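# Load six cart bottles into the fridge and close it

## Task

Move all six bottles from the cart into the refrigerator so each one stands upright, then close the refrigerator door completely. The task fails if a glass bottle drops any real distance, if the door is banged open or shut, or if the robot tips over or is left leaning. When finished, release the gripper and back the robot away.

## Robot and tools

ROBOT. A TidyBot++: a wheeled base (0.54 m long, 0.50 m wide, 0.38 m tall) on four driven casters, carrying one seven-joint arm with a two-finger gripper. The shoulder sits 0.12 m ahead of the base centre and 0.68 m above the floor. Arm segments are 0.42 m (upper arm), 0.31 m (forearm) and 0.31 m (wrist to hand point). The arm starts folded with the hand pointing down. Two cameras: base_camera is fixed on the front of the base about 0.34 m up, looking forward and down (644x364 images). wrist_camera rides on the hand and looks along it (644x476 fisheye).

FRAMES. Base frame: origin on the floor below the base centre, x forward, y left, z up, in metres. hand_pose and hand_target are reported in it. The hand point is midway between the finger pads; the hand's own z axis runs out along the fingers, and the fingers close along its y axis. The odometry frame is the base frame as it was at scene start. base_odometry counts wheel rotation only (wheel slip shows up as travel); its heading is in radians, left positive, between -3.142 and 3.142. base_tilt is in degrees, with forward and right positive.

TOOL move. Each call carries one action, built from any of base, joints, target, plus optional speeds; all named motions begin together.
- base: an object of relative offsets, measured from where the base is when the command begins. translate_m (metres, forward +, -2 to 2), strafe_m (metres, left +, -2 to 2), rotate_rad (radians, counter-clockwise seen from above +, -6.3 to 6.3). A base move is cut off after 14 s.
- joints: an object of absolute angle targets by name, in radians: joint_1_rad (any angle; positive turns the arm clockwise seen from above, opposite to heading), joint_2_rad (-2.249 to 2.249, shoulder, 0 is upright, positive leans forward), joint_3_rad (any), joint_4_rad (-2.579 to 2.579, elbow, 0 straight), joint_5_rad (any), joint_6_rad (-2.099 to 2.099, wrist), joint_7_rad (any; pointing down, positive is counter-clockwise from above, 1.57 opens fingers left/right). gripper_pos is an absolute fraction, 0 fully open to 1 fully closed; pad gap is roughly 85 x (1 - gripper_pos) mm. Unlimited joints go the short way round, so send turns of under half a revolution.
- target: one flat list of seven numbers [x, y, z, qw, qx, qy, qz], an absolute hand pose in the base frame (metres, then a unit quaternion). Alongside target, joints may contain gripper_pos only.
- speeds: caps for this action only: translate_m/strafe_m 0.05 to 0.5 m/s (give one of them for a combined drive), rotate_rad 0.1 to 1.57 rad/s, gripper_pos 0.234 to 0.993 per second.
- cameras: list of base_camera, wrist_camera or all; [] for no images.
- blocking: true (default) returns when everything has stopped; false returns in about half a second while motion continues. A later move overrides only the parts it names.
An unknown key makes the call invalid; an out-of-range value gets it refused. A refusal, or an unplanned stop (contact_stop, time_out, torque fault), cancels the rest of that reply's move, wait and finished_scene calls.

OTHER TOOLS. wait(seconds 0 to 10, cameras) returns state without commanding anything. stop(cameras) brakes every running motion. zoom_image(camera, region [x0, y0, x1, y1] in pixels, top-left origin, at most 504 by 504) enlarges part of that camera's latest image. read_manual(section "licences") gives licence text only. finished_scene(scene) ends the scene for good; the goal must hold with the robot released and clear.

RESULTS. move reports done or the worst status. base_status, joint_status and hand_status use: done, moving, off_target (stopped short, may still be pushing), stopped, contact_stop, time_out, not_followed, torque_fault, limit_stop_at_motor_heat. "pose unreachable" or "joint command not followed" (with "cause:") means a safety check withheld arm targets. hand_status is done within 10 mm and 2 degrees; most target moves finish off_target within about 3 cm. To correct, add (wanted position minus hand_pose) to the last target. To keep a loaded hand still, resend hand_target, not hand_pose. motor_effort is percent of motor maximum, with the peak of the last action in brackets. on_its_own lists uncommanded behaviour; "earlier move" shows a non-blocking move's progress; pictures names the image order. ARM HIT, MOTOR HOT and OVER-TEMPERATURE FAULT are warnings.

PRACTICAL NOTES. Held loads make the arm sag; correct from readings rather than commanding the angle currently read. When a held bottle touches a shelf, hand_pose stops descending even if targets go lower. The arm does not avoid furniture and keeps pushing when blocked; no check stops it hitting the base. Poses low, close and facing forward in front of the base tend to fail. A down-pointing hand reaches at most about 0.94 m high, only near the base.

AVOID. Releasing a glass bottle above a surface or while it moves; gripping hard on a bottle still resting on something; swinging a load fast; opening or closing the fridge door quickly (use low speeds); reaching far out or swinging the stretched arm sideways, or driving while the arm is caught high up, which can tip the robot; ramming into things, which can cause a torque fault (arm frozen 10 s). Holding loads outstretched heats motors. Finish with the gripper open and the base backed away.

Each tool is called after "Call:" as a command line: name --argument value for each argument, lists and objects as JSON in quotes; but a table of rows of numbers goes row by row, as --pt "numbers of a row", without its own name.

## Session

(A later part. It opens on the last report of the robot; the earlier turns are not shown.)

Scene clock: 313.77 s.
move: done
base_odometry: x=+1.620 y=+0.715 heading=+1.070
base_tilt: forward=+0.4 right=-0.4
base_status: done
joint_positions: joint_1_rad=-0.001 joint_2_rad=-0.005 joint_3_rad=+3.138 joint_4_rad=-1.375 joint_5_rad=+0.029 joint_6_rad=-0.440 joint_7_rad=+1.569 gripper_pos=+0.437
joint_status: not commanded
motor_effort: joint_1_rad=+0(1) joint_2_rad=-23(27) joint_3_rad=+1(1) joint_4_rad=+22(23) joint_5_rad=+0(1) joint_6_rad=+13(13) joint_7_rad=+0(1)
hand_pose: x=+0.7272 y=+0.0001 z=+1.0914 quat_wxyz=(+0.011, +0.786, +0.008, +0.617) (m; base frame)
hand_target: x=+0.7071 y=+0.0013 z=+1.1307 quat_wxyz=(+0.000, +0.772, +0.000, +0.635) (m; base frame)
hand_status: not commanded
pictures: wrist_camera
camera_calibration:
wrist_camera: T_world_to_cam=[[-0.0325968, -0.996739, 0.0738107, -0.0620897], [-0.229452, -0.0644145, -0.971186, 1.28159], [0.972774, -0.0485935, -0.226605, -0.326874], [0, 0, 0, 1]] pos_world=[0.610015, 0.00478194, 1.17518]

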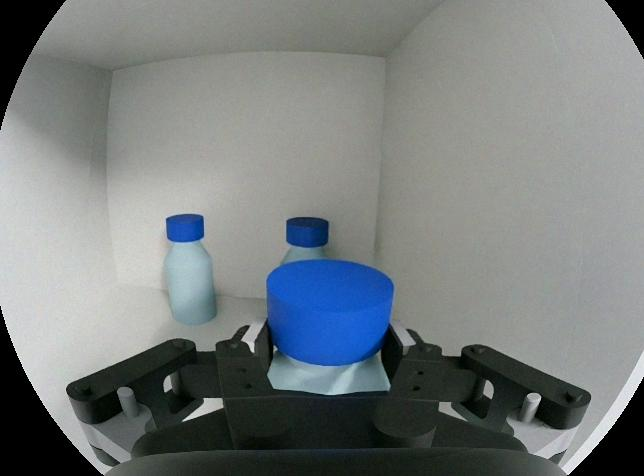

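Call:
move --base '{"translate_m": 0.177}' --speeds '{"translate_m": 0.25}' --cameras '["wrist_camera"]'

Call:
move --joints '{"joint_1_rad": 0, "joint_2_rad": -0.045, "joint_3_rad": 3.1416, "joint_4_rad": -1.495, "joint_5_rad": 0, "joint_6_rad": -0.31, "joint_7_rad": 1.5708}' --cameras '["wrist_camera"]'

Call:
move --joints '{"joint_2_rad": -0.045, "joint_4_rad": -1.525, "joint_6_rad": -0.30}' --cameras '["wrist_camera"]'

Scene clock: 318.40 s.
move: done
base_odometry: x=+1.705 y=+0.871 heading=+1.070
base_tilt: forward=+0.4 right=-0.4
base_status: done
joint_positions: joint_1_rad=-0.001 joint_2_rad=-0.009 joint_3_rad=+3.138 joint_4_rad=-1.375 joint_5_rad=+0.029 joint_6_rad=-0.441 joint_7_rad=+1.569 gripper_pos=+0.437
joint_status: not commanded
motor_effort: joint_1_rad=+0(1) joint_2_rad=-23(27) joint_3_rad=+1(1) joint_4_rad=+21(23) joint_5_rad=+0(1) joint_6_rad=+12(13) joint_7_rad=+0(1)
hand_pose: x=+0.7255 y=+0.0001 z=+1.0936 quat_wxyz=(+0.011, +0.786, +0.007, +0.619) (m; base frame)
hand_target: x=+0.7071 y=+0.0013 z=+1.1307 quat_wxyz=(+0.000, +0.772, +0.000, +0.635) (m; base frame)
hand_status: not commanded
pictures: wrist_camera
camera_calibration:
wrist_camera: T_world_to_cam=[[-0.0328487, -0.996739, 0.0737065, -0.0620188], [-0.226519, -0.0644027, -0.971875, 1.28191], [0.973453, -0.0486207, -0.223665, -0.3284], [0, 0, 0, 1]] pos_world=[0.608021, 0.00477469, 1.17697]

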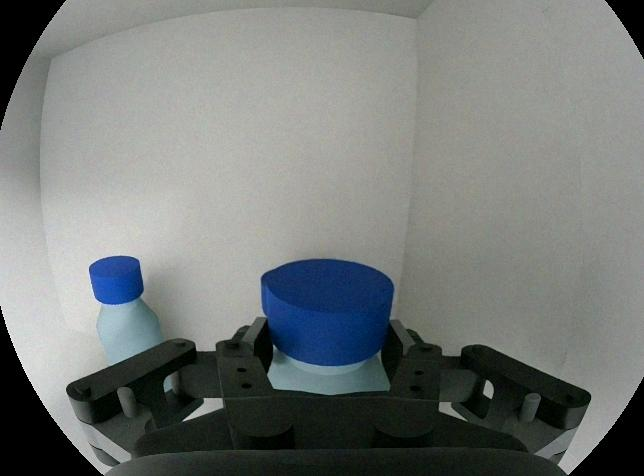

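Scene clock: 319.50 s.
move: done
base_odometry: x=+1.705 y=+0.871 heading=+1.070
base_tilt: forward=+0.3 right=-0.4
base_status: not commanded
joint_positions: joint_1_rad=-0.001 joint_2_rad=-0.010 joint_3_rad=+3.138 joint_4_rad=-1.485 joint_5_rad=+0.029 joint_6_rad=-0.369 joint_7_rad=+1.569 gripper_pos=+0.437
joint_status: all done
motor_effort: joint_1_rad=+0(2) joint_2_rad=-20(24) joint_3_rad=+1(2) joint_4_rad=+19(23) joint_5_rad=-1(1) joint_6_rad=+10(13) joint_7_rad=-1(1)
hand_pose: x=+0.7273 y=+0.0007 z=+1.0490 quat_wxyz=(+0.011, +0.797, +0.009, +0.604) (m; base frame)
hand_target: x=+0.7179 y=+0.0014 z=+1.0815 quat_wxyz=(+0.000, +0.771, +0.000, +0.637) (m; base frame)
hand_status: not commanded
pictures: wrist_camera
camera_calibration:
wrist_camera: T_world_to_cam=[[-0.0281098, -0.996766, 0.0752767, -0.0631722], [-0.261389, -0.0653566, -0.963018, 1.25512], [0.964824, -0.0467467, -0.258707, -0.297011], [0, 0, 0, 1]] pos_world=[0.612862, 0.00517818, 1.13662]

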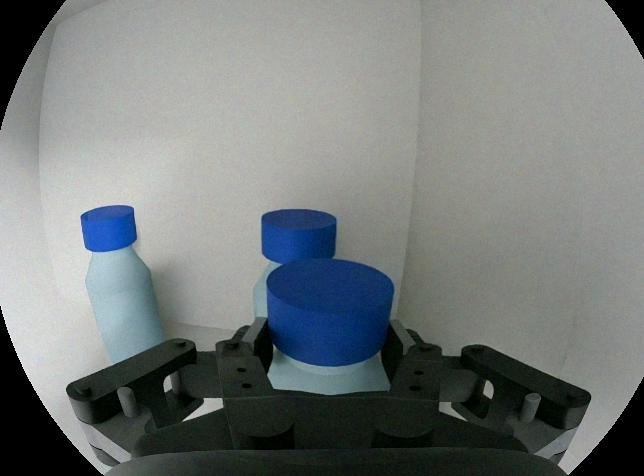

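Scene clock: 320.13 s.
move: done
base_odometry: x=+1.705 y=+0.871 heading=+1.070
base_tilt: forward=+0.4 right=-0.4
base_status: not commanded
joint_positions: joint_1_rad=-0.001 joint_2_rad=-0.017 joint_3_rad=+3.138 joint_4_rad=-1.502 joint_5_rad=+0.029 joint_6_rad=-0.348 joint_7_rad=+1.569 gripper_pos=+0.437
joint_status: all done
motor_effort: joint_1_rad=+0(1) joint_2_rad=-19(21) joint_3_rad=+0(1) joint_4_rad=+18(20) joint_5_rad=-1(2) joint_6_rad=+9(11) joint_7_rad=+0(1)
hand_pose: x=+0.7258 y=+0.0009 z=+1.0483 quat_wxyz=(+0.010, +0.794, +0.009, +0.608) (m; base frame)
hand_target: x=+0.7176 y=+0.0014 z=+1.0660 quat_wxyz=(+0.000, +0.777, +0.000, +0.629) (m; base frame)
hand_status: not commanded
pictures: wrist_camera
camera_calibration:
wrist_camera: T_world_to_cam=[[-0.0282369, -0.996781, 0.0750348, -0.0626345], [-0.251887, -0.0655471, -0.965534, 1.24981], [0.967345, -0.046164, -0.249226, -0.307546], [0, 0, 0, 1]] pos_world=[0.610547, 0.00529121, 1.13479]

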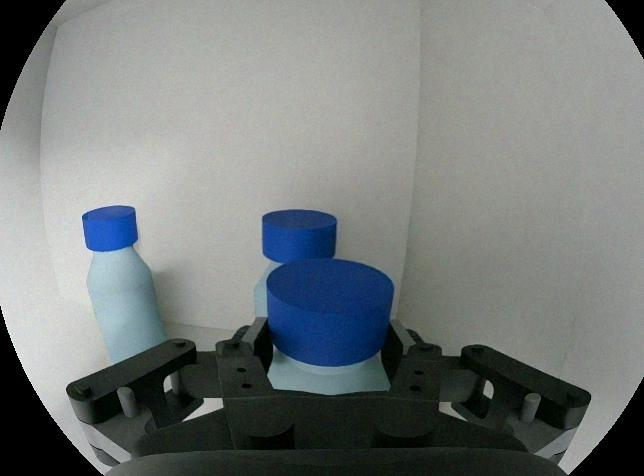

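Call:
move --joints '{"gripper_pos": 0.17}' --speeds '{"gripper_pos": 0.3}' --cameras '["wrist_camera"]'

Scene clock: 323.60 s.
move: done
base_odometry: x=+1.705 y=+0.871 heading=+1.070
base_tilt: forward=+0.4 right=-0.4
base_status: not commanded
joint_positions: joint_1_rad=-0.001 joint_2_rad=-0.017 joint_3_rad=+3.138 joint_4_rad=-1.503 joint_5_rad=+0.029 joint_6_rad=-0.348 joint_7_rad=+1.569 gripper_pos=+0.172
joint_status: all done
motor_effort: joint_1_rad=+0(2) joint_2_rad=-19(20) joint_3_rad=+1(2) joint_4_rad=+18(20) joint_5_rad=-1(2) joint_6_rad=+9(9) joint_7_rad=+0(1)
hand_pose: x=+0.7257 y=+0.0009 z=+1.0478 quat_wxyz=(+0.010, +0.794, +0.009, +0.608) (m; base frame)
hand_target: x=+0.7176 y=+0.0014 z=+1.0660 quat_wxyz=(+0.000, +0.777, +0.000, +0.629) (m; base frame)
hand_status: not commanded
pictures: wrist_camera
camera_calibration:
wrist_camera: T_world_to_cam=[[-0.0281443, -0.996782, 0.0750615, -0.0626737], [-0.252678, -0.0655585, -0.965327, 1.24966], [0.967141, -0.0461348, -0.250019, -0.306655], [0, 0, 0, 1]] pos_world=[0.610575, 0.00530607, 1.13436]

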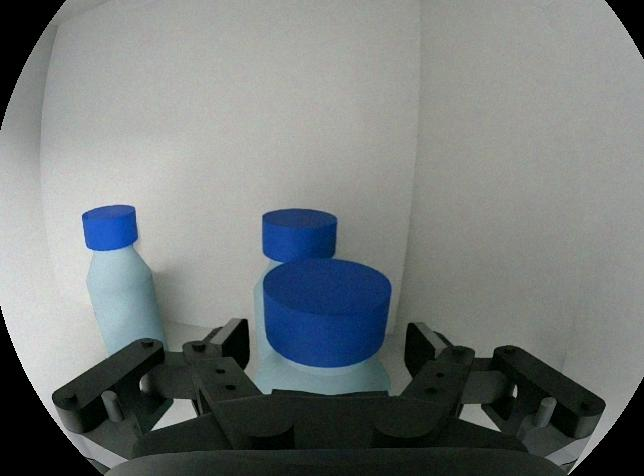

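Call:
move --base '{"translate_m": -0.45}' --speeds '{"translate_m": 0.4}' --cameras '["wrist_camera"]'

Call:
move --base '{"translate_m": -0.4116, "strafe_m": 0.043, "rotate_rad": -2.828}' --joints '{"joint_1_rad": 0, "joint_2_rad": -0.032, "joint_3_rad": 3.1416, "joint_4_rad": -1.33, "joint_5_rad": 0, "joint_6_rad": -0.48, "joint_7_rad": 1.5708, "gripper_pos": 0.1}' --speeds '{"translate_m": 0.4, "rotate_rad": 1.2}' --cameras '["wrist_camera"]'

Call:
move --joints '{"joint_1_rad": 0, "joint_2_rad": 0.092, "joint_3_rad": 3.1416, "joint_4_rad": -1.86, "joint_5_rad": 0, "joint_6_rad": 0.14, "joint_7_rad": 1.5708}' --cameras '["wrist_camera"]'

Scene clock: 334.90 s.
move: done
base_odometry: x=+1.489 y=+0.476 heading=+1.071
base_tilt: forward=+0.4 right=-0.4
base_status: done
joint_positions: joint_1_rad=-0.001 joint_2_rad=-0.030 joint_3_rad=+3.139 joint_4_rad=-1.505 joint_5_rad=+0.029 joint_6_rad=-0.346 joint_7_rad=+1.569 gripper_pos=+0.172
joint_status: not commanded
motor_effort: joint_1_rad=-1(2) joint_2_rad=-19(24) joint_3_rad=+1(2) joint_4_rad=+19(20) joint_5_rad=+0(1) joint_6_rad=+9(9) joint_7_rad=+0(1)
hand_pose: x=+0.7208 y=+0.0006 z=+1.0555 quat_wxyz=(+0.011, +0.790, +0.009, +0.613) (m; base frame)
hand_target: x=+0.7176 y=+0.0014 z=+1.0660 quat_wxyz=(+0.000, +0.777, +0.000, +0.629) (m; base frame)
hand_status: not commanded
pictures: wrist_camera
camera_calibration:
wrist_camera: T_world_to_cam=[[-0.0296361, -0.996769, 0.0746579, -0.0622006], [-0.239733, -0.0654226, -0.968632, 1.24995], [0.970386, -0.0466044, -0.23702, -0.31605], [0, 0, 0, 1]] pos_world=[0.604502, 0.0050463, 1.14048]

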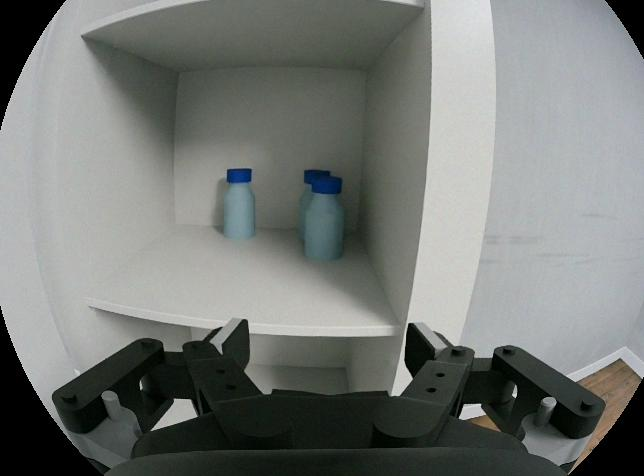

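Scene clock: 338.40 s.
move: done
base_odometry: x=+1.254 y=+0.135 heading=-1.757
base_tilt: forward=+0.4 right=-0.4
base_status: done
joint_positions: joint_1_rad=-0.001 joint_2_rad=-0.029 joint_3_rad=+3.144 joint_4_rad=-1.354 joint_5_rad=+0.029 joint_6_rad=-0.420 joint_7_rad=+1.569 gripper_pos=+0.100
joint_status: all done
motor_effort: joint_1_rad=+1(3) joint_2_rad=-18(23) joint_3_rad=+1(4) joint_4_rad=+19(21) joint_5_rad=-1(2) joint_6_rad=+9(10) joint_7_rad=+0(2)
hand_pose: x=+0.7182 y=-0.0030 z=+1.1252 quat_wxyz=(+0.013, +0.766, +0.005, +0.643) (m; base frame)
hand_target: x=+0.7129 y=+0.0013 z=+1.1230 quat_wxyz=(+0.000, +0.776, +0.000, +0.630) (m; base frame)
hand_status: not commanded
pictures: wrist_camera
camera_calibration:
wrist_camera: T_world_to_cam=[[-0.0421633, -0.996563, 0.0713014, -0.0583005], [-0.16535, -0.0634207, -0.984194, 1.28073], [0.985333, -0.0532865, -0.162108, -0.392162], [0, 0, 0, 1]] pos_world=[0.59572, 0.00222752, 1.20107]

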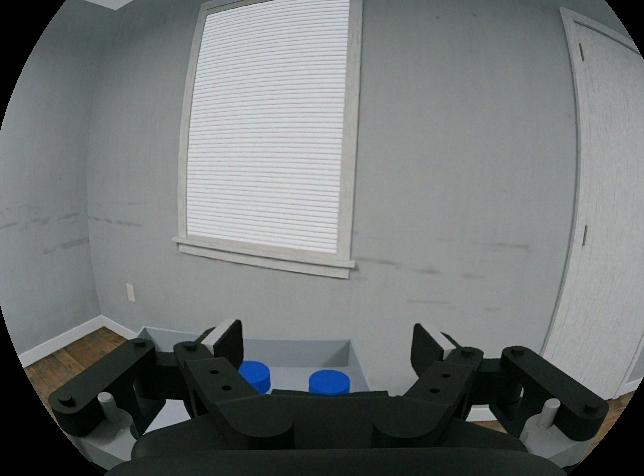

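Scene clock: 340.43 s.
move: done
base_odometry: x=+1.254 y=+0.135 heading=-1.757
base_tilt: forward=+0.4 right=-0.4
base_status: not commanded
joint_positions: joint_1_rad=-0.001 joint_2_rad=+0.075 joint_3_rad=+3.144 joint_4_rad=-1.839 joint_5_rad=+0.029 joint_6_rad=+0.086 joint_7_rad=+1.569 gripper_pos=+0.100
joint_status: all done
motor_effort: joint_1_rad=+1(1) joint_2_rad=-21(23) joint_3_rad=+1(2) joint_4_rad=+18(20) joint_5_rad=+0(1) joint_6_rad=+9(10) joint_7_rad=+0(1)
hand_pose: x=+0.7476 y=+0.0014 z=+0.9166 quat_wxyz=(+0.008, +0.792, +0.011, +0.611) (m; base frame)
hand_target: x=+0.7517 y=+0.0013 z=+0.9095 quat_wxyz=(+0.000, +0.787, +0.000, +0.617) (m; base frame)
hand_status: not commanded
pictures: wrist_camera
camera_calibration:
wrist_camera: T_world_to_cam=[[-0.0217859, -0.997066, 0.0733762, -0.054879], [-0.245566, -0.0658085, -0.967143, 1.12489], [0.969135, -0.0390888, -0.243412, -0.368172], [0, 0, 0, 1]] pos_world=[0.631848, 0.00491788, 1.00234]

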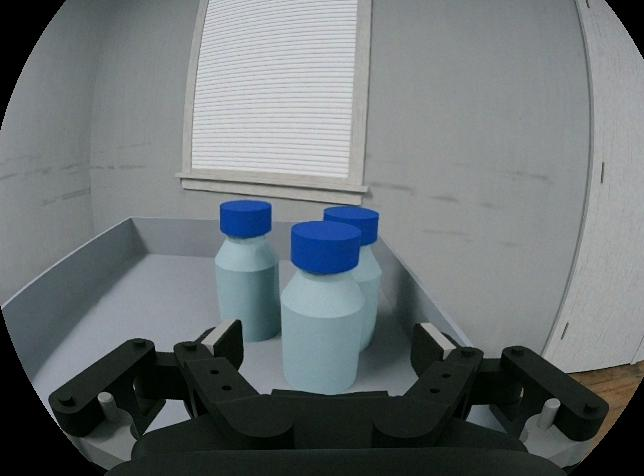

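Call:
move --base '{"translate_m": 0.10, "strafe_m": -0.0045}' --speeds '{"translate_m": 0.2}' --cameras '["wrist_camera"]'

Scene clock: 345.33 s.
move: done
base_odometry: x=+1.231 y=+0.038 heading=-1.758
base_tilt: forward=+0.4 right=-0.4
base_status: done
joint_positions: joint_1_rad=-0.001 joint_2_rad=+0.082 joint_3_rad=+3.144 joint_4_rad=-1.840 joint_5_rad=+0.029 joint_6_rad=+0.091 joint_7_rad=+1.569 gripper_pos=+0.100
joint_status: not commanded
motor_effort: joint_1_rad=+0(1) joint_2_rad=-21(23) joint_3_rad=+0(2) joint_4_rad=+17(20) joint_5_rad=+0(1) joint_6_rad=+8(9) joint_7_rad=+0(1)
hand_pose: x=+0.7495 y=+0.0015 z=+0.9126 quat_wxyz=(+0.008, +0.793, +0.011, +0.609) (m; base frame)
hand_target: x=+0.7517 y=+0.0013 z=+0.9095 quat_wxyz=(+0.000, +0.787, +0.000, +0.617) (m; base frame)
hand_status: not commanded
pictures: wrist_camera
camera_calibration:
wrist_camera: T_world_to_cam=[[-0.021371, -0.997071, 0.0734286, -0.0548647], [-0.249415, -0.0658061, -0.966158, 1.12351], [0.968161, -0.0389619, -0.247278, -0.366709], [0, 0, 0, 1]] pos_world=[0.634082, 0.00494241, 0.998843]

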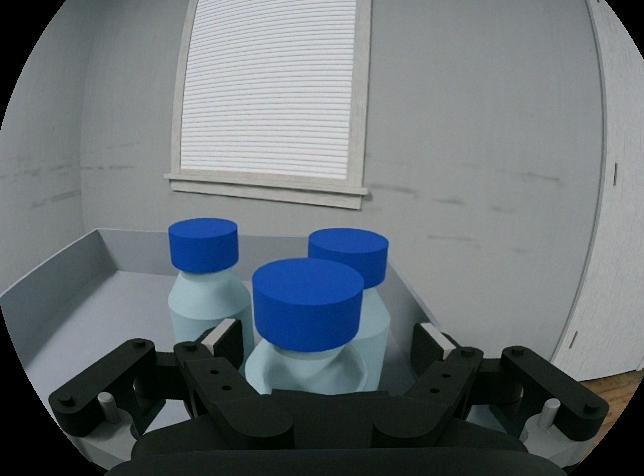

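Call:
move --base '{"translate_m": 0.022, "strafe_m": 0.0095}' --speeds '{"translate_m": 0.1}' --cameras '["wrist_camera"]'

Scene clock: 350.10 s.
move: done
base_odometry: x=+1.236 y=+0.014 heading=-1.758
base_tilt: forward=+0.3 right=-0.4
base_status: done
joint_positions: joint_1_rad=-0.001 joint_2_rad=+0.088 joint_3_rad=+3.144 joint_4_rad=-1.841 joint_5_rad=+0.029 joint_6_rad=+0.092 joint_7_rad=+1.569 gripper_pos=+0.100
joint_status: not commanded
motor_effort: joint_1_rad=-1(1) joint_2_rad=-21(24) joint_3_rad=+1(2) joint_4_rad=+19(19) joint_5_rad=-1(1) joint_6_rad=+8(9) joint_7_rad=+0(1)
hand_pose: x=+0.7507 y=+0.0015 z=+0.9088 quat_wxyz=(+0.008, +0.795, +0.011, +0.607) (m; base frame)
hand_target: x=+0.7517 y=+0.0013 z=+0.9095 quat_wxyz=(+0.000, +0.787, +0.000, +0.617) (m; base frame)
hand_status: not commanded
pictures: wrist_camera
camera_calibration:
wrist_camera: T_world_to_cam=[[-0.0209399, -0.997072, 0.0735424, -0.0549816], [-0.254776, -0.0658083, -0.964758, 1.12293], [0.966773, -0.0389387, -0.252652, -0.362865], [0, 0, 0, 1]] pos_world=[0.635754, 0.00494819, 0.995725]

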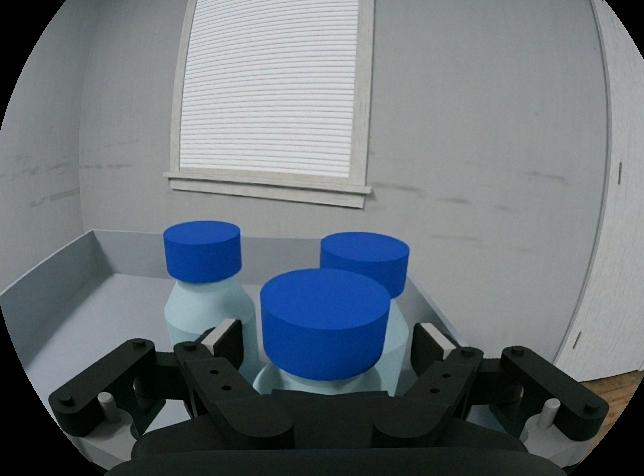

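Call:
move --joints '{"gripper_pos": 0.5}' --speeds '{"gripper_pos": 0.3}' --cameras '["wrist_camera"]'

Call:
move --joints '{"joint_1_rad": 0, "joint_2_rad": 0.01, "joint_3_rad": 3.1416, "joint_4_rad": -1.56, "joint_5_rad": 0, "joint_6_rad": -0.25, "joint_7_rad": 1.5708}' --cameras '["wrist_camera"]'

Call:
move --joints '{"joint_1_rad": 0, "joint_2_rad": -0.045, "joint_3_rad": 3.1416, "joint_4_rad": -1.33, "joint_5_rad": 0, "joint_6_rad": -0.48, "joint_7_rad": 1.5708}' --cameras '["wrist_camera"]'

Call:
move --base '{"translate_m": -0.4756, "strafe_m": 0.153, "rotate_rad": 2.828}' --joints '{"joint_1_rad": -0.3}' --speeds '{"translate_m": 0.4, "rotate_rad": 1.0}' --cameras '["wrist_camera"]'

Scene clock: 355.93 s.
move: off_target
base_odometry: x=+1.236 y=+0.014 heading=-1.758
base_tilt: forward=+0.3 right=-0.4
base_status: not commanded
joint_positions: joint_1_rad=-0.001 joint_2_rad=+0.088 joint_3_rad=+3.141 joint_4_rad=-1.841 joint_5_rad=+0.029 joint_6_rad=+0.092 joint_7_rad=+1.569 gripper_pos=+0.426
joint_status: gripper_pos off_target (ended at +0.426, target +0.500)
motor_effort: joint_1_rad=+0(2) joint_2_rad=-20(22) joint_3_rad=+0(3) joint_4_rad=+17(19) joint_5_rad=-1(2) joint_6_rad=+8(9) joint_7_rad=+0(1)
hand_pose: x=+0.7507 y=+0.0029 z=+0.9090 quat_wxyz=(+0.007, +0.795, +0.012, +0.607) (m; base frame)
hand_target: x=+0.7517 y=+0.0013 z=+0.9095 quat_wxyz=(+0.000, +0.787, +0.000, +0.617) (m; base frame)
hand_status: not commanded
pictures: wrist_camera
camera_calibration:
wrist_camera: T_world_to_cam=[[-0.0186808, -0.997133, 0.0733269, -0.0550941], [-0.254242, -0.0661914, -0.964873, 1.12284], [0.96696, -0.0366674, -0.252277, -0.363267], [0, 0, 0, 1]] pos_world=[0.635709, 0.00606611, 0.995793]

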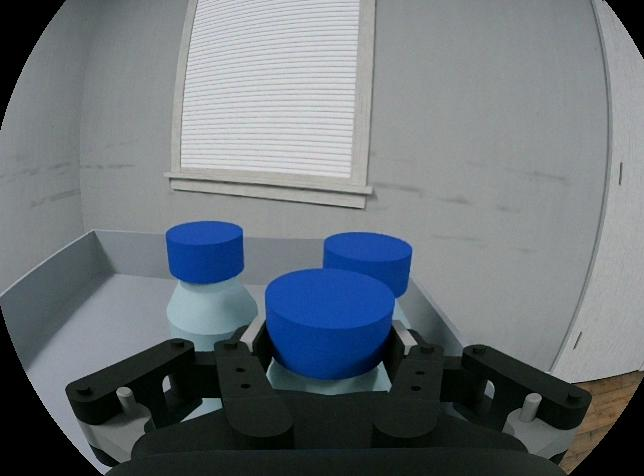

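Scene clock: 357.57 s.
move: done
base_odometry: x=+1.236 y=+0.014 heading=-1.758
base_tilt: forward=+0.4 right=-0.4
base_status: not commanded
joint_positions: joint_1_rad=-0.001 joint_2_rad=+0.065 joint_3_rad=+3.141 joint_4_rad=-1.612 joint_5_rad=+0.029 joint_6_rad=-0.206 joint_7_rad=+1.569 gripper_pos=+0.426
joint_status: all done
motor_effort: joint_1_rad=+1(2) joint_2_rad=-25(27) joint_3_rad=+1(3) joint_4_rad=+22(25) joint_5_rad=+0(2) joint_6_rad=+12(13) joint_7_rad=+0(2)
hand_pose: x=+0.7552 y=+0.0003 z=+0.9725 quat_wxyz=(+0.010, +0.808, +0.010, +0.588) (m; base frame)
hand_target: x=+0.7392 y=+0.0013 z=+1.0260 quat_wxyz=(+0.000, +0.790, +0.000, +0.614) (m; base frame)
hand_status: not commanded
pictures: wrist_camera
camera_calibration:
wrist_camera: T_world_to_cam=[[-0.0233462, -0.99681, 0.0763184, -0.0616093], [-0.299222, -0.0658724, -0.951907, 1.20651], [0.953898, -0.0450596, -0.296729, -0.298507], [0, 0, 0, 1]] pos_world=[0.644322, 0.00461264, 1.06462]

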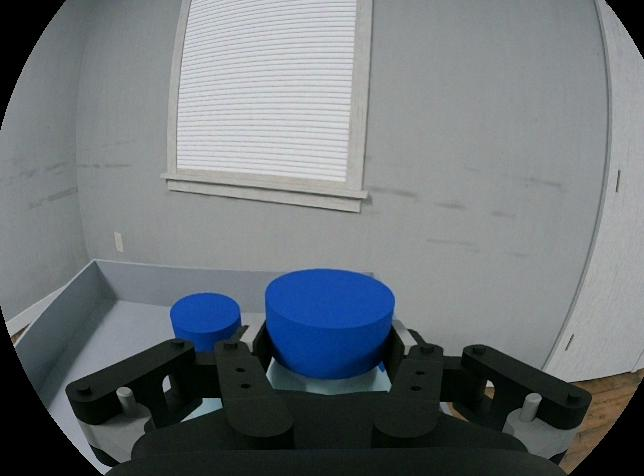

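Scene clock: 359.17 s.
move: done
base_odometry: x=+1.236 y=+0.014 heading=-1.758
base_tilt: forward=+0.4 right=-0.4
base_status: not commanded
joint_positions: joint_1_rad=-0.001 joint_2_rad=+0.002 joint_3_rad=+3.141 joint_4_rad=-1.376 joint_5_rad=+0.029 joint_6_rad=-0.436 joint_7_rad=+1.569 gripper_pos=+0.426
joint_status: all done
motor_effort: joint_1_rad=+0(2) joint_2_rad=-24(27) joint_3_rad=+1(2) joint_4_rad=+22(24) joint_5_rad=-1(2) joint_6_rad=+12(14) joint_7_rad=-1(2)
hand_pose: x=+0.7305 y=-0.0016 z=+1.0881 quat_wxyz=(+0.012, +0.787, +0.006, +0.616) (m; base frame)
hand_target: x=+0.7071 y=+0.0013 z=+1.1307 quat_wxyz=(+0.000, +0.772, +0.000, +0.635) (m; base frame)
hand_status: not commanded
pictures: wrist_camera
camera_calibration:
wrist_camera: T_world_to_cam=[[-0.0351668, -0.996643, 0.0739338, -0.0617458], [-0.232709, -0.0637797, -0.970453, 1.2806], [0.97191, -0.0513328, -0.229685, -0.326885], [0, 0, 0, 1]] pos_world=[0.61354, 0.00335803, 1.17225]

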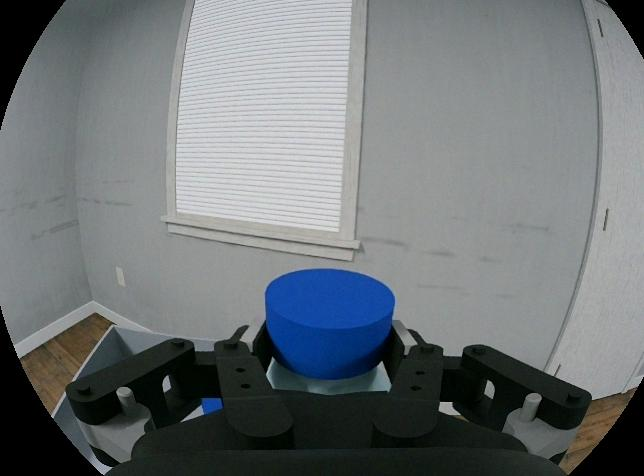

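Scene clock: 363.20 s.
move: done
base_odometry: x=+1.475 y=+0.453 heading=+1.070
base_tilt: forward=+0.3 right=-0.4
base_status: done
joint_positions: joint_1_rad=-0.298 joint_2_rad=+0.000 joint_3_rad=+3.138 joint_4_rad=-1.376 joint_5_rad=+0.029 joint_6_rad=-0.437 joint_7_rad=+1.569 gripper_pos=+0.426
joint_status: all done
motor_effort: joint_1_rad=+0(6) joint_2_rad=-23(28) joint_3_rad=+1(4) joint_4_rad=+22(23) joint_5_rad=+0(2) joint_6_rad=+12(13) joint_7_rad=+1(1)
hand_pose: x=+0.7027 y=+0.1795 z=+1.0886 quat_wxyz=(-0.081, +0.778, +0.124, +0.611) (m; base frame)
hand_target: x=+0.6805 y=+0.1751 z=+1.1307 quat_wxyz=(-0.095, +0.764, +0.115, +0.628) (m; base frame)
hand_status: not commanded
pictures: wrist_camera
camera_calibration:
wrist_camera: T_world_to_cam=[[0.261873, -0.962267, 0.0739234, -0.0971321], [-0.203309, -0.129882, -0.970462, 1.27739], [0.943445, 0.239108, -0.22965, -0.322659], [0, 0, 0, 1]] pos_world=[0.589552, 0.149593, 1.17274]

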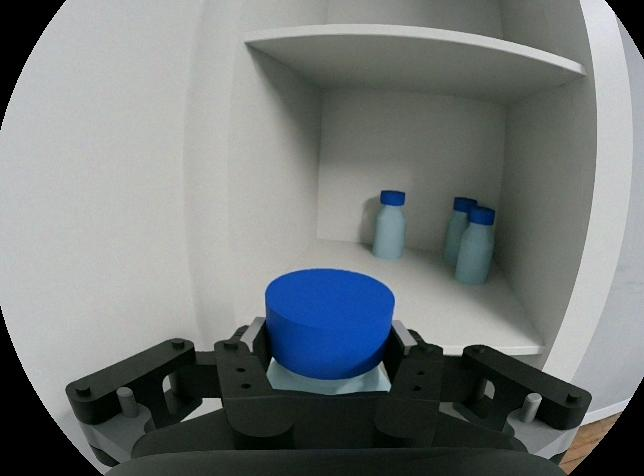

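Call:
move --base '{"translate_m": 0.50}' --speeds '{"translate_m": 0.3}' --cameras '["wrist_camera"]'

Call:
move --joints '{"joint_1_rad": -0.3, "joint_2_rad": -0.045, "joint_3_rad": 3.1416, "joint_4_rad": -1.495, "joint_5_rad": 0, "joint_6_rad": -0.31, "joint_7_rad": 1.5708}' --cameras '["wrist_camera"]'

Call:
move --joints '{"joint_2_rad": -0.045, "joint_4_rad": -1.525, "joint_6_rad": -0.30}' --cameras '["wrist_camera"]'

Scene clock: 368.60 s.
move: done
base_odometry: x=+1.715 y=+0.892 heading=+1.071
base_tilt: forward=+0.4 right=-0.4
base_status: done
joint_positions: joint_1_rad=-0.298 joint_2_rad=-0.004 joint_3_rad=+3.138 joint_4_rad=-1.376 joint_5_rad=+0.029 joint_6_rad=-0.440 joint_7_rad=+1.569 gripper_pos=+0.426
joint_status: not commanded
motor_effort: joint_1_rad=+0(1) joint_2_rad=-23(28) joint_3_rad=+1(2) joint_4_rad=+22(23) joint_5_rad=+0(1) joint_6_rad=+12(13) joint_7_rad=+0(1)
hand_pose: x=+0.7008 y=+0.1789 z=+1.0908 quat_wxyz=(-0.081, +0.777, +0.124, +0.612) (m; base frame)
hand_target: x=+0.6805 y=+0.1751 z=+1.1307 quat_wxyz=(-0.095, +0.764, +0.115, +0.628) (m; base frame)
hand_status: not commanded
pictures: wrist_camera
camera_calibration:
wrist_camera: T_world_to_cam=[[0.261611, -0.962345, 0.0738388, -0.0971037], [-0.201017, -0.129152, -0.971037, 1.27791], [0.944008, 0.239191, -0.227235, -0.32326], [0, 0, 0, 1]] pos_world=[0.587446, 0.148918, 1.17462]

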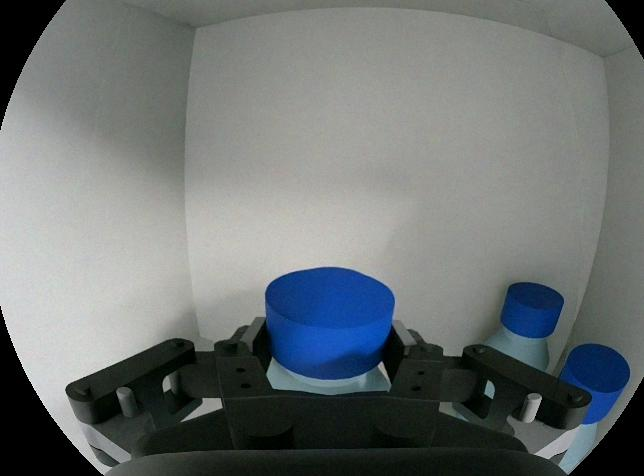

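Scene clock: 369.70 s.
move: done
base_odometry: x=+1.715 y=+0.892 heading=+1.071
base_tilt: forward=+0.3 right=-0.4
base_status: not commanded
joint_positions: joint_1_rad=-0.298 joint_2_rad=-0.007 joint_3_rad=+3.138 joint_4_rad=-1.480 joint_5_rad=+0.029 joint_6_rad=-0.364 joint_7_rad=+1.569 gripper_pos=+0.426
joint_status: all done
motor_effort: joint_1_rad=+0(2) joint_2_rad=-20(24) joint_3_rad=+1(2) joint_4_rad=+20(23) joint_5_rad=-1(2) joint_6_rad=+10(12) joint_7_rad=+0(1)
hand_pose: x=+0.7021 y=+0.1799 z=+1.0514 quat_wxyz=(-0.080, +0.784, +0.127, +0.602) (m; base frame)
hand_target: x=+0.6907 y=+0.1783 z=+1.0815 quat_wxyz=(-0.095, +0.762, +0.115, +0.630) (m; base frame)
hand_status: not commanded
pictures: wrist_camera
camera_calibration:
wrist_camera: T_world_to_cam=[[0.265514, -0.96118, 0.07507, -0.0977604], [-0.224557, -0.137378, -0.964729, 1.25146], [0.937591, 0.239291, -0.252315, -0.302796], [0, 0, 0, 1]] pos_world=[0.590879, 0.150414, 1.13826]

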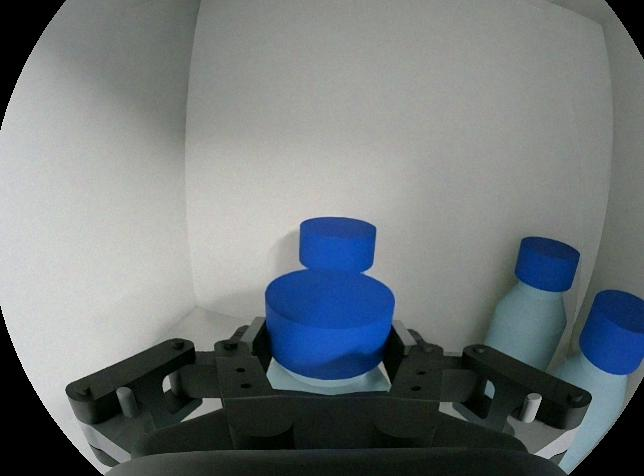

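Scene clock: 370.33 s.
move: done
base_odometry: x=+1.715 y=+0.892 heading=+1.071
base_tilt: forward=+0.3 right=-0.4
base_status: not commanded
joint_positions: joint_1_rad=-0.298 joint_2_rad=-0.014 joint_3_rad=+3.138 joint_4_rad=-1.498 joint_5_rad=+0.029 joint_6_rad=-0.341 joint_7_rad=+1.569 gripper_pos=+0.426
joint_status: all done
motor_effort: joint_1_rad=-1(1) joint_2_rad=-19(20) joint_3_rad=+0(1) joint_4_rad=+17(20) joint_5_rad=-1(2) joint_6_rad=+8(11) joint_7_rad=-1(1)
hand_pose: x=+0.7005 y=+0.1796 z=+1.0511 quat_wxyz=(-0.081, +0.781, +0.126, +0.606) (m; base frame)
hand_target: x=+0.6905 y=+0.1782 z=+1.0660 quat_wxyz=(-0.094, +0.768, +0.116, +0.622) (m; base frame)
hand_status: not commanded
pictures: wrist_camera
camera_calibration:
wrist_camera: T_world_to_cam=[[0.265281, -0.961266, 0.0747911, -0.0971585], [-0.214169, -0.134381, -0.967509, 1.24589], [0.940084, 0.240644, -0.241522, -0.314605], [0, 0, 0, 1]] pos_world=[0.588362, 0.149738, 1.1367]

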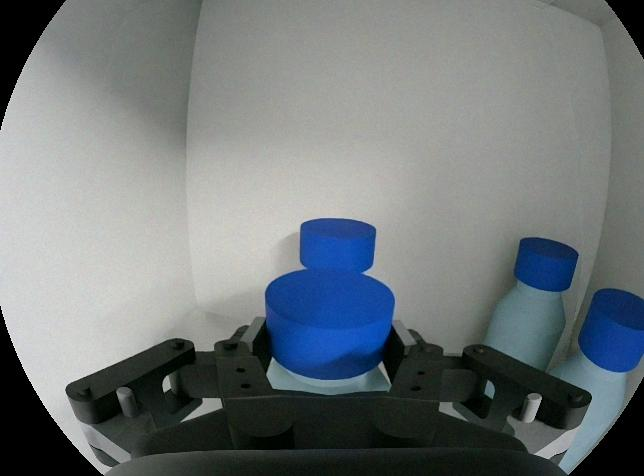

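Call:
move --joints '{"gripper_pos": 0.17}' --speeds '{"gripper_pos": 0.3}' --cameras '["wrist_camera"]'

Call:
move --base '{"translate_m": -0.46, "strafe_m": -0.136}' --speeds '{"translate_m": 0.4}' --cameras '["wrist_camera"]'

Call:
move --base '{"translate_m": -0.459, "strafe_m": 0.079, "rotate_rad": -2.829}' --joints '{"joint_1_rad": 0, "joint_2_rad": -0.032, "joint_3_rad": 3.1416, "joint_4_rad": -1.33, "joint_5_rad": 0, "joint_6_rad": -0.48, "joint_7_rad": 1.5708, "gripper_pos": 0.1}' --speeds '{"translate_m": 0.4, "rotate_rad": 1.2}' --cameras '["base_camera", "wrist_camera"]'

Call:
move --joints '{"joint_1_rad": 0, "joint_2_rad": 0.092, "joint_3_rad": 3.1416, "joint_4_rad": -1.86, "joint_5_rad": 0, "joint_6_rad": 0.14, "joint_7_rad": 1.5708}' --cameras '["wrist_camera"]'

Scene clock: 382.83 s.
move: done
base_odometry: x=+1.715 y=+0.892 heading=+1.071
base_tilt: forward=+0.4 right=-0.4
base_status: not commanded
joint_positions: joint_1_rad=-0.298 joint_2_rad=-0.014 joint_3_rad=+3.138 joint_4_rad=-1.502 joint_5_rad=+0.029 joint_6_rad=-0.341 joint_7_rad=+1.569 gripper_pos=+0.172
joint_status: all done
motor_effort: joint_1_rad=+1(1) joint_2_rad=-19(20) joint_3_rad=+1(2) joint_4_rad=+19(20) joint_5_rad=+0(2) joint_6_rad=+8(9) joint_7_rad=+1(1)
hand_pose: x=+0.7003 y=+0.1796 z=+1.0490 quat_wxyz=(-0.080, +0.782, +0.126, +0.605) (m; base frame)
hand_target: x=+0.6905 y=+0.1782 z=+1.0660 quat_wxyz=(-0.094, +0.768, +0.116, +0.622) (m; base frame)
hand_status: not commanded
pictures: wrist_camera
camera_calibration:
wrist_camera: T_world_to_cam=[[0.265646, -0.961156, 0.0749066, -0.0973276], [-0.217409, -0.135422, -0.966641, 1.2453], [0.939237, 0.240499, -0.244939, -0.310743], [0, 0, 0, 1]] pos_world=[0.588456, 0.149828, 1.13494]

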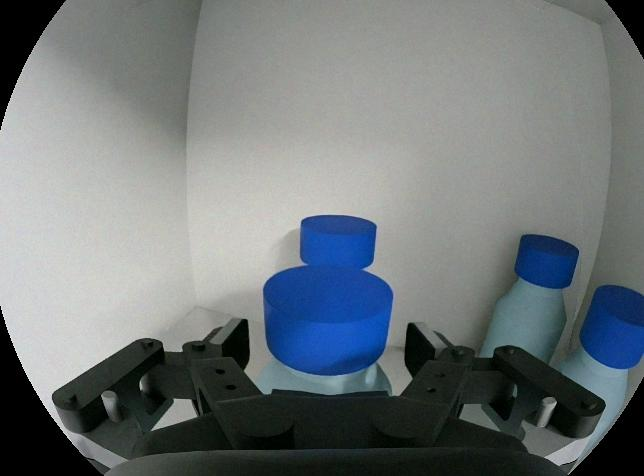

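Scene clock: 385.17 s.
move: done
base_odometry: x=+1.614 y=+0.423 heading=+1.071
base_tilt: forward=+0.3 right=-0.4
base_status: done
joint_positions: joint_1_rad=-0.298 joint_2_rad=-0.026 joint_3_rad=+3.138 joint_4_rad=-1.504 joint_5_rad=+0.029 joint_6_rad=-0.341 joint_7_rad=+1.569 gripper_pos=+0.172
joint_status: not commanded
motor_effort: joint_1_rad=+0(1) joint_2_rad=-19(23) joint_3_rad=+1(2) joint_4_rad=+19(20) joint_5_rad=+0(1) joint_6_rad=+8(9) joint_7_rad=+0(1)
hand_pose: x=+0.6959 y=+0.1782 z=+1.0552 quat_wxyz=(-0.081, +0.779, +0.126, +0.609) (m; base frame)
hand_target: x=+0.6905 y=+0.1782 z=+1.0660 quat_wxyz=(-0.094, +0.768, +0.116, +0.622) (m; base frame)
hand_status: not commanded
pictures: wrist_camera
camera_calibration:
wrist_camera: T_world_to_cam=[[0.264878, -0.961391, 0.0746131, -0.0970607], [-0.207841, -0.132479, -0.96915, 1.24567], [0.941616, 0.241199, -0.234907, -0.317115], [0, 0, 0, 1]] pos_world=[0.583211, 0.1482, 1.13999]

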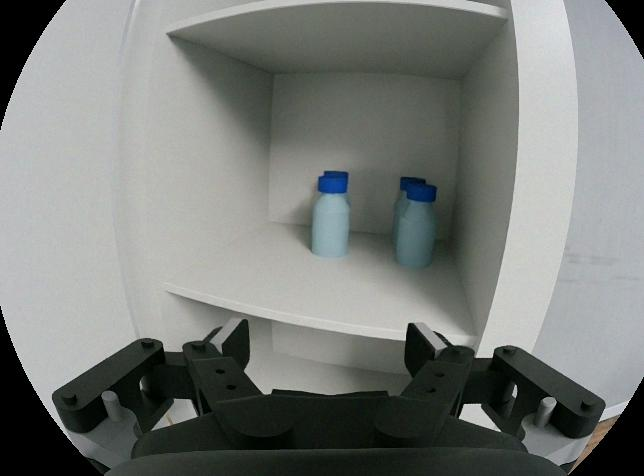

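Scene clock: 388.67 s.
move: done
base_odometry: x=+1.324 y=+0.058 heading=-1.758
base_tilt: forward=+0.4 right=-0.4
base_status: done
joint_positions: joint_1_rad=-0.006 joint_2_rad=-0.024 joint_3_rad=+3.144 joint_4_rad=-1.358 joint_5_rad=+0.029 joint_6_rad=-0.420 joint_7_rad=+1.569 gripper_pos=+0.100
joint_status: all done
motor_effort: joint_1_rad=+0(3) joint_2_rad=-19(24) joint_3_rad=+1(4) joint_4_rad=+19(21) joint_5_rad=+0(2) joint_6_rad=+9(11) joint_7_rad=+0(1)
hand_pose: x=+0.7205 y=-0.0002 z=+1.1198 quat_wxyz=(+0.011, +0.769, +0.007, +0.640) (m; base frame)
hand_target: x=+0.7129 y=+0.0014 z=+1.1230 quat_wxyz=(+0.000, +0.776, +0.000, +0.630) (m; base frame)
hand_status: not commanded
pictures: base_camera, wrist_camera
camera_calibration:
wrist_camera: T_world_to_cam=[[-0.0368364, -0.996749, 0.0716582, -0.0592355], [-0.173739, -0.0642271, -0.982695, 1.2803], [0.984103, -0.0486488, -0.170808, -0.384558], [0, 0, 0, 1]] pos_world=[0.5987, 0.00447903, 1.19671]

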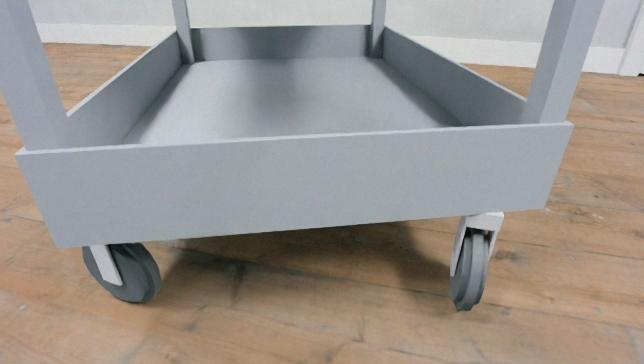

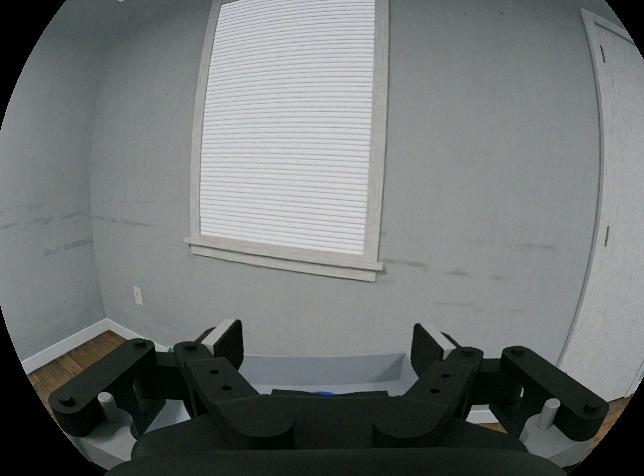

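Scene clock: 390.70 s.
move: done
base_odometry: x=+1.324 y=+0.058 heading=-1.758
base_tilt: forward=+0.3 right=-0.4
base_status: not commanded
joint_positions: joint_1_rad=-0.006 joint_2_rad=+0.075 joint_3_rad=+3.144 joint_4_rad=-1.839 joint_5_rad=+0.029 joint_6_rad=+0.087 joint_7_rad=+1.569 gripper_pos=+0.100
joint_status: all done
motor_effort: joint_1_rad=+0(2) joint_2_rad=-21(24) joint_3_rad=+0(3) joint_4_rad=+18(21) joint_5_rad=+0(2) joint_6_rad=+9(10) joint_7_rad=+0(2)
hand_pose: x=+0.7476 y=+0.0044 z=+0.9164 quat_wxyz=(+0.006, +0.792, +0.013, +0.611) (m; base frame)
hand_target: x=+0.7517 y=+0.0013 z=+0.9095 quat_wxyz=(+0.000, +0.787, +0.000, +0.617) (m; base frame)
hand_status: not commanded
pictures: wrist_camera
camera_calibration:
wrist_camera: T_world_to_cam=[[-0.0170812, -0.997154, 0.0734255, -0.0554724], [-0.245422, -0.0670082, -0.967098, 1.12482], [0.969266, -0.0345394, -0.243579, -0.368044], [0, 0, 0, 1]] pos_world=[0.631839, 0.00734543, 1.00223]

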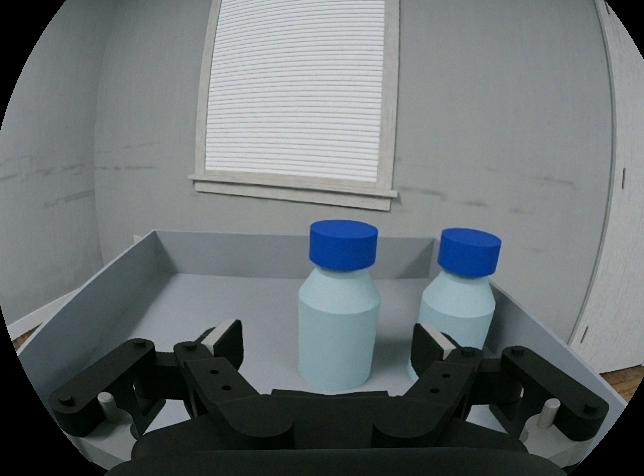

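Call:
move --base '{"translate_m": 0.105, "strafe_m": -0.008}' --speeds '{"translate_m": 0.2}' --cameras '["base_camera", "wrist_camera"]'

Scene clock: 397.47 s.
move: done
base_odometry: x=+1.297 y=-0.044 heading=-1.759
base_tilt: forward=+0.4 right=-0.4
base_status: done
joint_positions: joint_1_rad=-0.006 joint_2_rad=+0.081 joint_3_rad=+3.144 joint_4_rad=-1.840 joint_5_rad=+0.029 joint_6_rad=+0.091 joint_7_rad=+1.569 gripper_pos=+0.100
joint_status: not commanded
motor_effort: joint_1_rad=+1(1) joint_2_rad=-21(23) joint_3_rad=+1(2) joint_4_rad=+18(19) joint_5_rad=-1(1) joint_6_rad=+9(9) joint_7_rad=+0(1)
hand_pose: x=+0.7493 y=+0.0044 z=+0.9132 quat_wxyz=(+0.006, +0.793, +0.013, +0.609) (m; base frame)
hand_target: x=+0.7517 y=+0.0013 z=+0.9095 quat_wxyz=(+0.000, +0.787, +0.000, +0.617) (m; base frame)
hand_status: not commanded
pictures: base_camera, wrist_camera
camera_calibration:
wrist_camera: T_world_to_cam=[[-0.0167725, -0.997157, 0.0734625, -0.0554393], [-0.248344, -0.0670158, -0.966351, 1.12356], [0.968527, -0.034452, -0.246514, -0.367211], [0, 0, 0, 1]] pos_world=[0.633754, 0.0073636, 0.999307]

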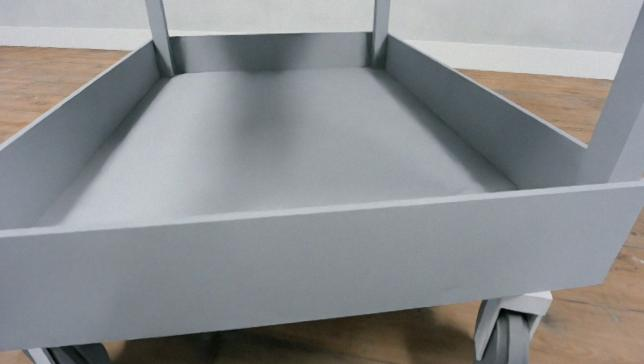

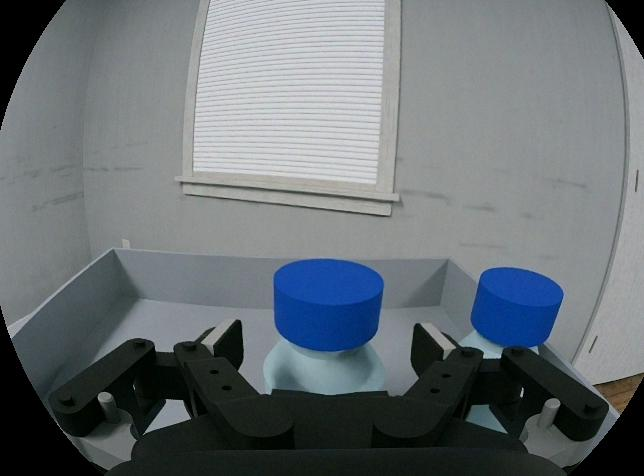

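Call:
move --base '{"translate_m": 0.023}' --speeds '{"translate_m": 0.1}' --cameras '["wrist_camera"]'

Scene clock: 405.80 s.
move: done
base_odometry: x=+1.293 y=-0.067 heading=-1.759
base_tilt: forward=+0.4 right=-0.4
base_status: done
joint_positions: joint_1_rad=-0.006 joint_2_rad=+0.089 joint_3_rad=+3.144 joint_4_rad=-1.841 joint_5_rad=+0.029 joint_6_rad=+0.092 joint_7_rad=+1.569 gripper_pos=+0.100
joint_status: not commanded
motor_effort: joint_1_rad=+1(1) joint_2_rad=-22(24) joint_3_rad=+1(2) joint_4_rad=+17(19) joint_5_rad=+0(1) joint_6_rad=+9(9) joint_7_rad=+0(1)
hand_pose: x=+0.7508 y=+0.0045 z=+0.9082 quat_wxyz=(+0.006, +0.795, +0.013, +0.607) (m; base frame)
hand_target: x=+0.7517 y=+0.0013 z=+0.9095 quat_wxyz=(+0.000, +0.787, +0.000, +0.617) (m; base frame)
hand_status: not commanded
pictures: wrist_camera
camera_calibration:
wrist_camera: T_world_to_cam=[[-0.0162061, -0.997155, 0.0736155, -0.0555958], [-0.255368, -0.0670555, -0.964516, 1.12278], [0.966708, -0.0344301, -0.253555, -0.362137], [0, 0, 0, 1]] pos_world=[0.635903, 0.00738279, 0.995214]

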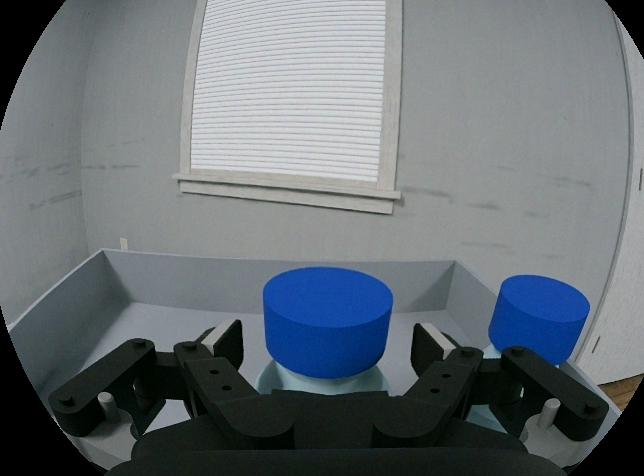

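Call:
move --joints '{"gripper_pos": 0.5}' --speeds '{"gripper_pos": 0.3}' --cameras '["wrist_camera"]'

Scene clock: 409.47 s.
move: off_target
base_odometry: x=+1.293 y=-0.067 heading=-1.759
base_tilt: forward=+0.3 right=-0.4
base_status: not commanded
joint_positions: joint_1_rad=-0.006 joint_2_rad=+0.089 joint_3_rad=+3.143 joint_4_rad=-1.841 joint_5_rad=+0.029 joint_6_rad=+0.093 joint_7_rad=+1.569 gripper_pos=+0.427
joint_status: gripper_pos off_target (ended at +0.427, target +0.500)
motor_effort: joint_1_rad=+0(2) joint_2_rad=-20(22) joint_3_rad=+0(3) joint_4_rad=+17(19) joint_5_rad=-1(1) joint_6_rad=+8(9) joint_7_rad=+0(1)
hand_pose: x=+0.7509 y=+0.0049 z=+0.9086 quat_wxyz=(+0.006, +0.795, +0.013, +0.607) (m; base frame)
hand_target: x=+0.7517 y=+0.0013 z=+0.9095 quat_wxyz=(+0.000, +0.787, +0.000, +0.617) (m; base frame)
hand_status: not commanded
pictures: wrist_camera
camera_calibration:
wrist_camera: T_world_to_cam=[[-0.0155021, -0.997175, 0.0735019, -0.0555728], [-0.25417, -0.0671661, -0.964825, 1.12255], [0.967035, -0.0336387, -0.25241, -0.3634], [0, 0, 0, 1]] pos_world=[0.635878, 0.00775744, 0.995427]

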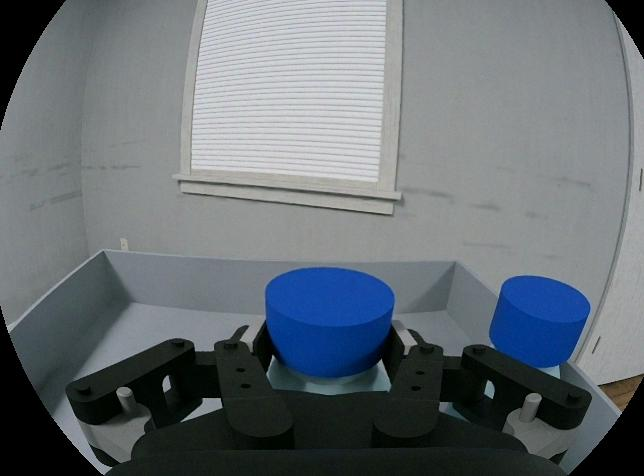

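Call:
move --joints '{"joint_1_rad": 0, "joint_2_rad": 0.01, "joint_3_rad": 3.1416, "joint_4_rad": -1.56, "joint_5_rad": 0, "joint_6_rad": -0.25, "joint_7_rad": 1.5708}' --cameras '["wrist_camera"]'

Call:
move --joints '{"joint_1_rad": 0, "joint_2_rad": -0.045, "joint_3_rad": 3.1416, "joint_4_rad": -1.33, "joint_5_rad": 0, "joint_6_rad": -0.48, "joint_7_rad": 1.5708}' --cameras '["wrist_camera"]'

Scene clock: 413.30 s.
move: done
base_odometry: x=+1.293 y=-0.067 heading=-1.759
base_tilt: forward=+0.4 right=-0.4
base_status: not commanded
joint_positions: joint_1_rad=-0.006 joint_2_rad=+0.072 joint_3_rad=+3.143 joint_4_rad=-1.614 joint_5_rad=+0.029 joint_6_rad=-0.209 joint_7_rad=+1.569 gripper_pos=+0.427
joint_status: all done
motor_effort: joint_1_rad=+0(2) joint_2_rad=-27(29) joint_3_rad=+1(2) joint_4_rad=+23(25) joint_5_rad=-1(1) joint_6_rad=+13(15) joint_7_rad=+0(1)
hand_pose: x=+0.7566 y=+0.0023 z=+0.9661 quat_wxyz=(+0.009, +0.812, +0.011, +0.584) (m; base frame)
hand_target: x=+0.7392 y=+0.0013 z=+1.0260 quat_wxyz=(+0.000, +0.790, +0.000, +0.614) (m; base frame)
hand_status: not commanded
pictures: wrist_camera
camera_calibration:
wrist_camera: T_world_to_cam=[[-0.019405, -0.99686, 0.0767722, -0.0625064], [-0.310675, -0.0669735, -0.948154, 1.20596], [0.950318, -0.0422501, -0.308399, -0.287785], [0, 0, 0, 1]] pos_world=[0.646936, 0.00629828, 1.05948]

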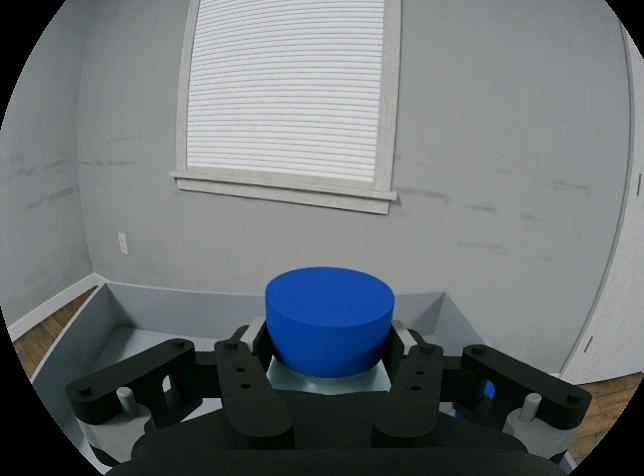

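Scene clock: 414.90 s.
move: done
base_odometry: x=+1.293 y=-0.067 heading=-1.759
base_tilt: forward=+0.4 right=-0.4
base_status: not commanded
joint_positions: joint_1_rad=-0.006 joint_2_rad=+0.008 joint_3_rad=+3.143 joint_4_rad=-1.381 joint_5_rad=+0.029 joint_6_rad=-0.440 joint_7_rad=+1.569 gripper_pos=+0.427
joint_status: all done
motor_effort: joint_1_rad=+0(1) joint_2_rad=-24(29) joint_3_rad=+1(2) joint_4_rad=+22(25) joint_5_rad=+0(2) joint_6_rad=+13(14) joint_7_rad=+0(2)
hand_pose: x=+0.7324 y=+0.0002 z=+1.0802 quat_wxyz=(+0.011, +0.792, +0.008, +0.610) (m; base frame)
hand_target: x=+0.7071 y=+0.0014 z=+1.1307 quat_wxyz=(+0.000, +0.772, +0.000, +0.635) (m; base frame)
hand_status: not commanded
pictures: wrist_camera
camera_calibration:
wrist_camera: T_world_to_cam=[[-0.0310625, -0.99674, 0.0744657, -0.0627954], [-0.247087, -0.0645318, -0.966842, 1.28011], [0.968495, -0.048432, -0.244277, -0.312196], [0, 0, 0, 1]] pos_world=[0.616709, 0.00489719, 1.16608]

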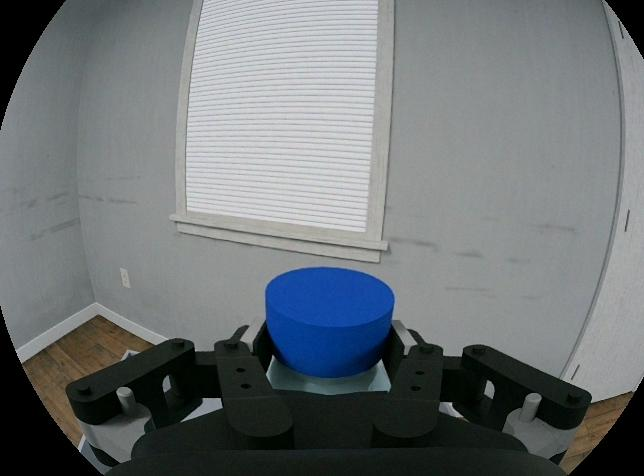

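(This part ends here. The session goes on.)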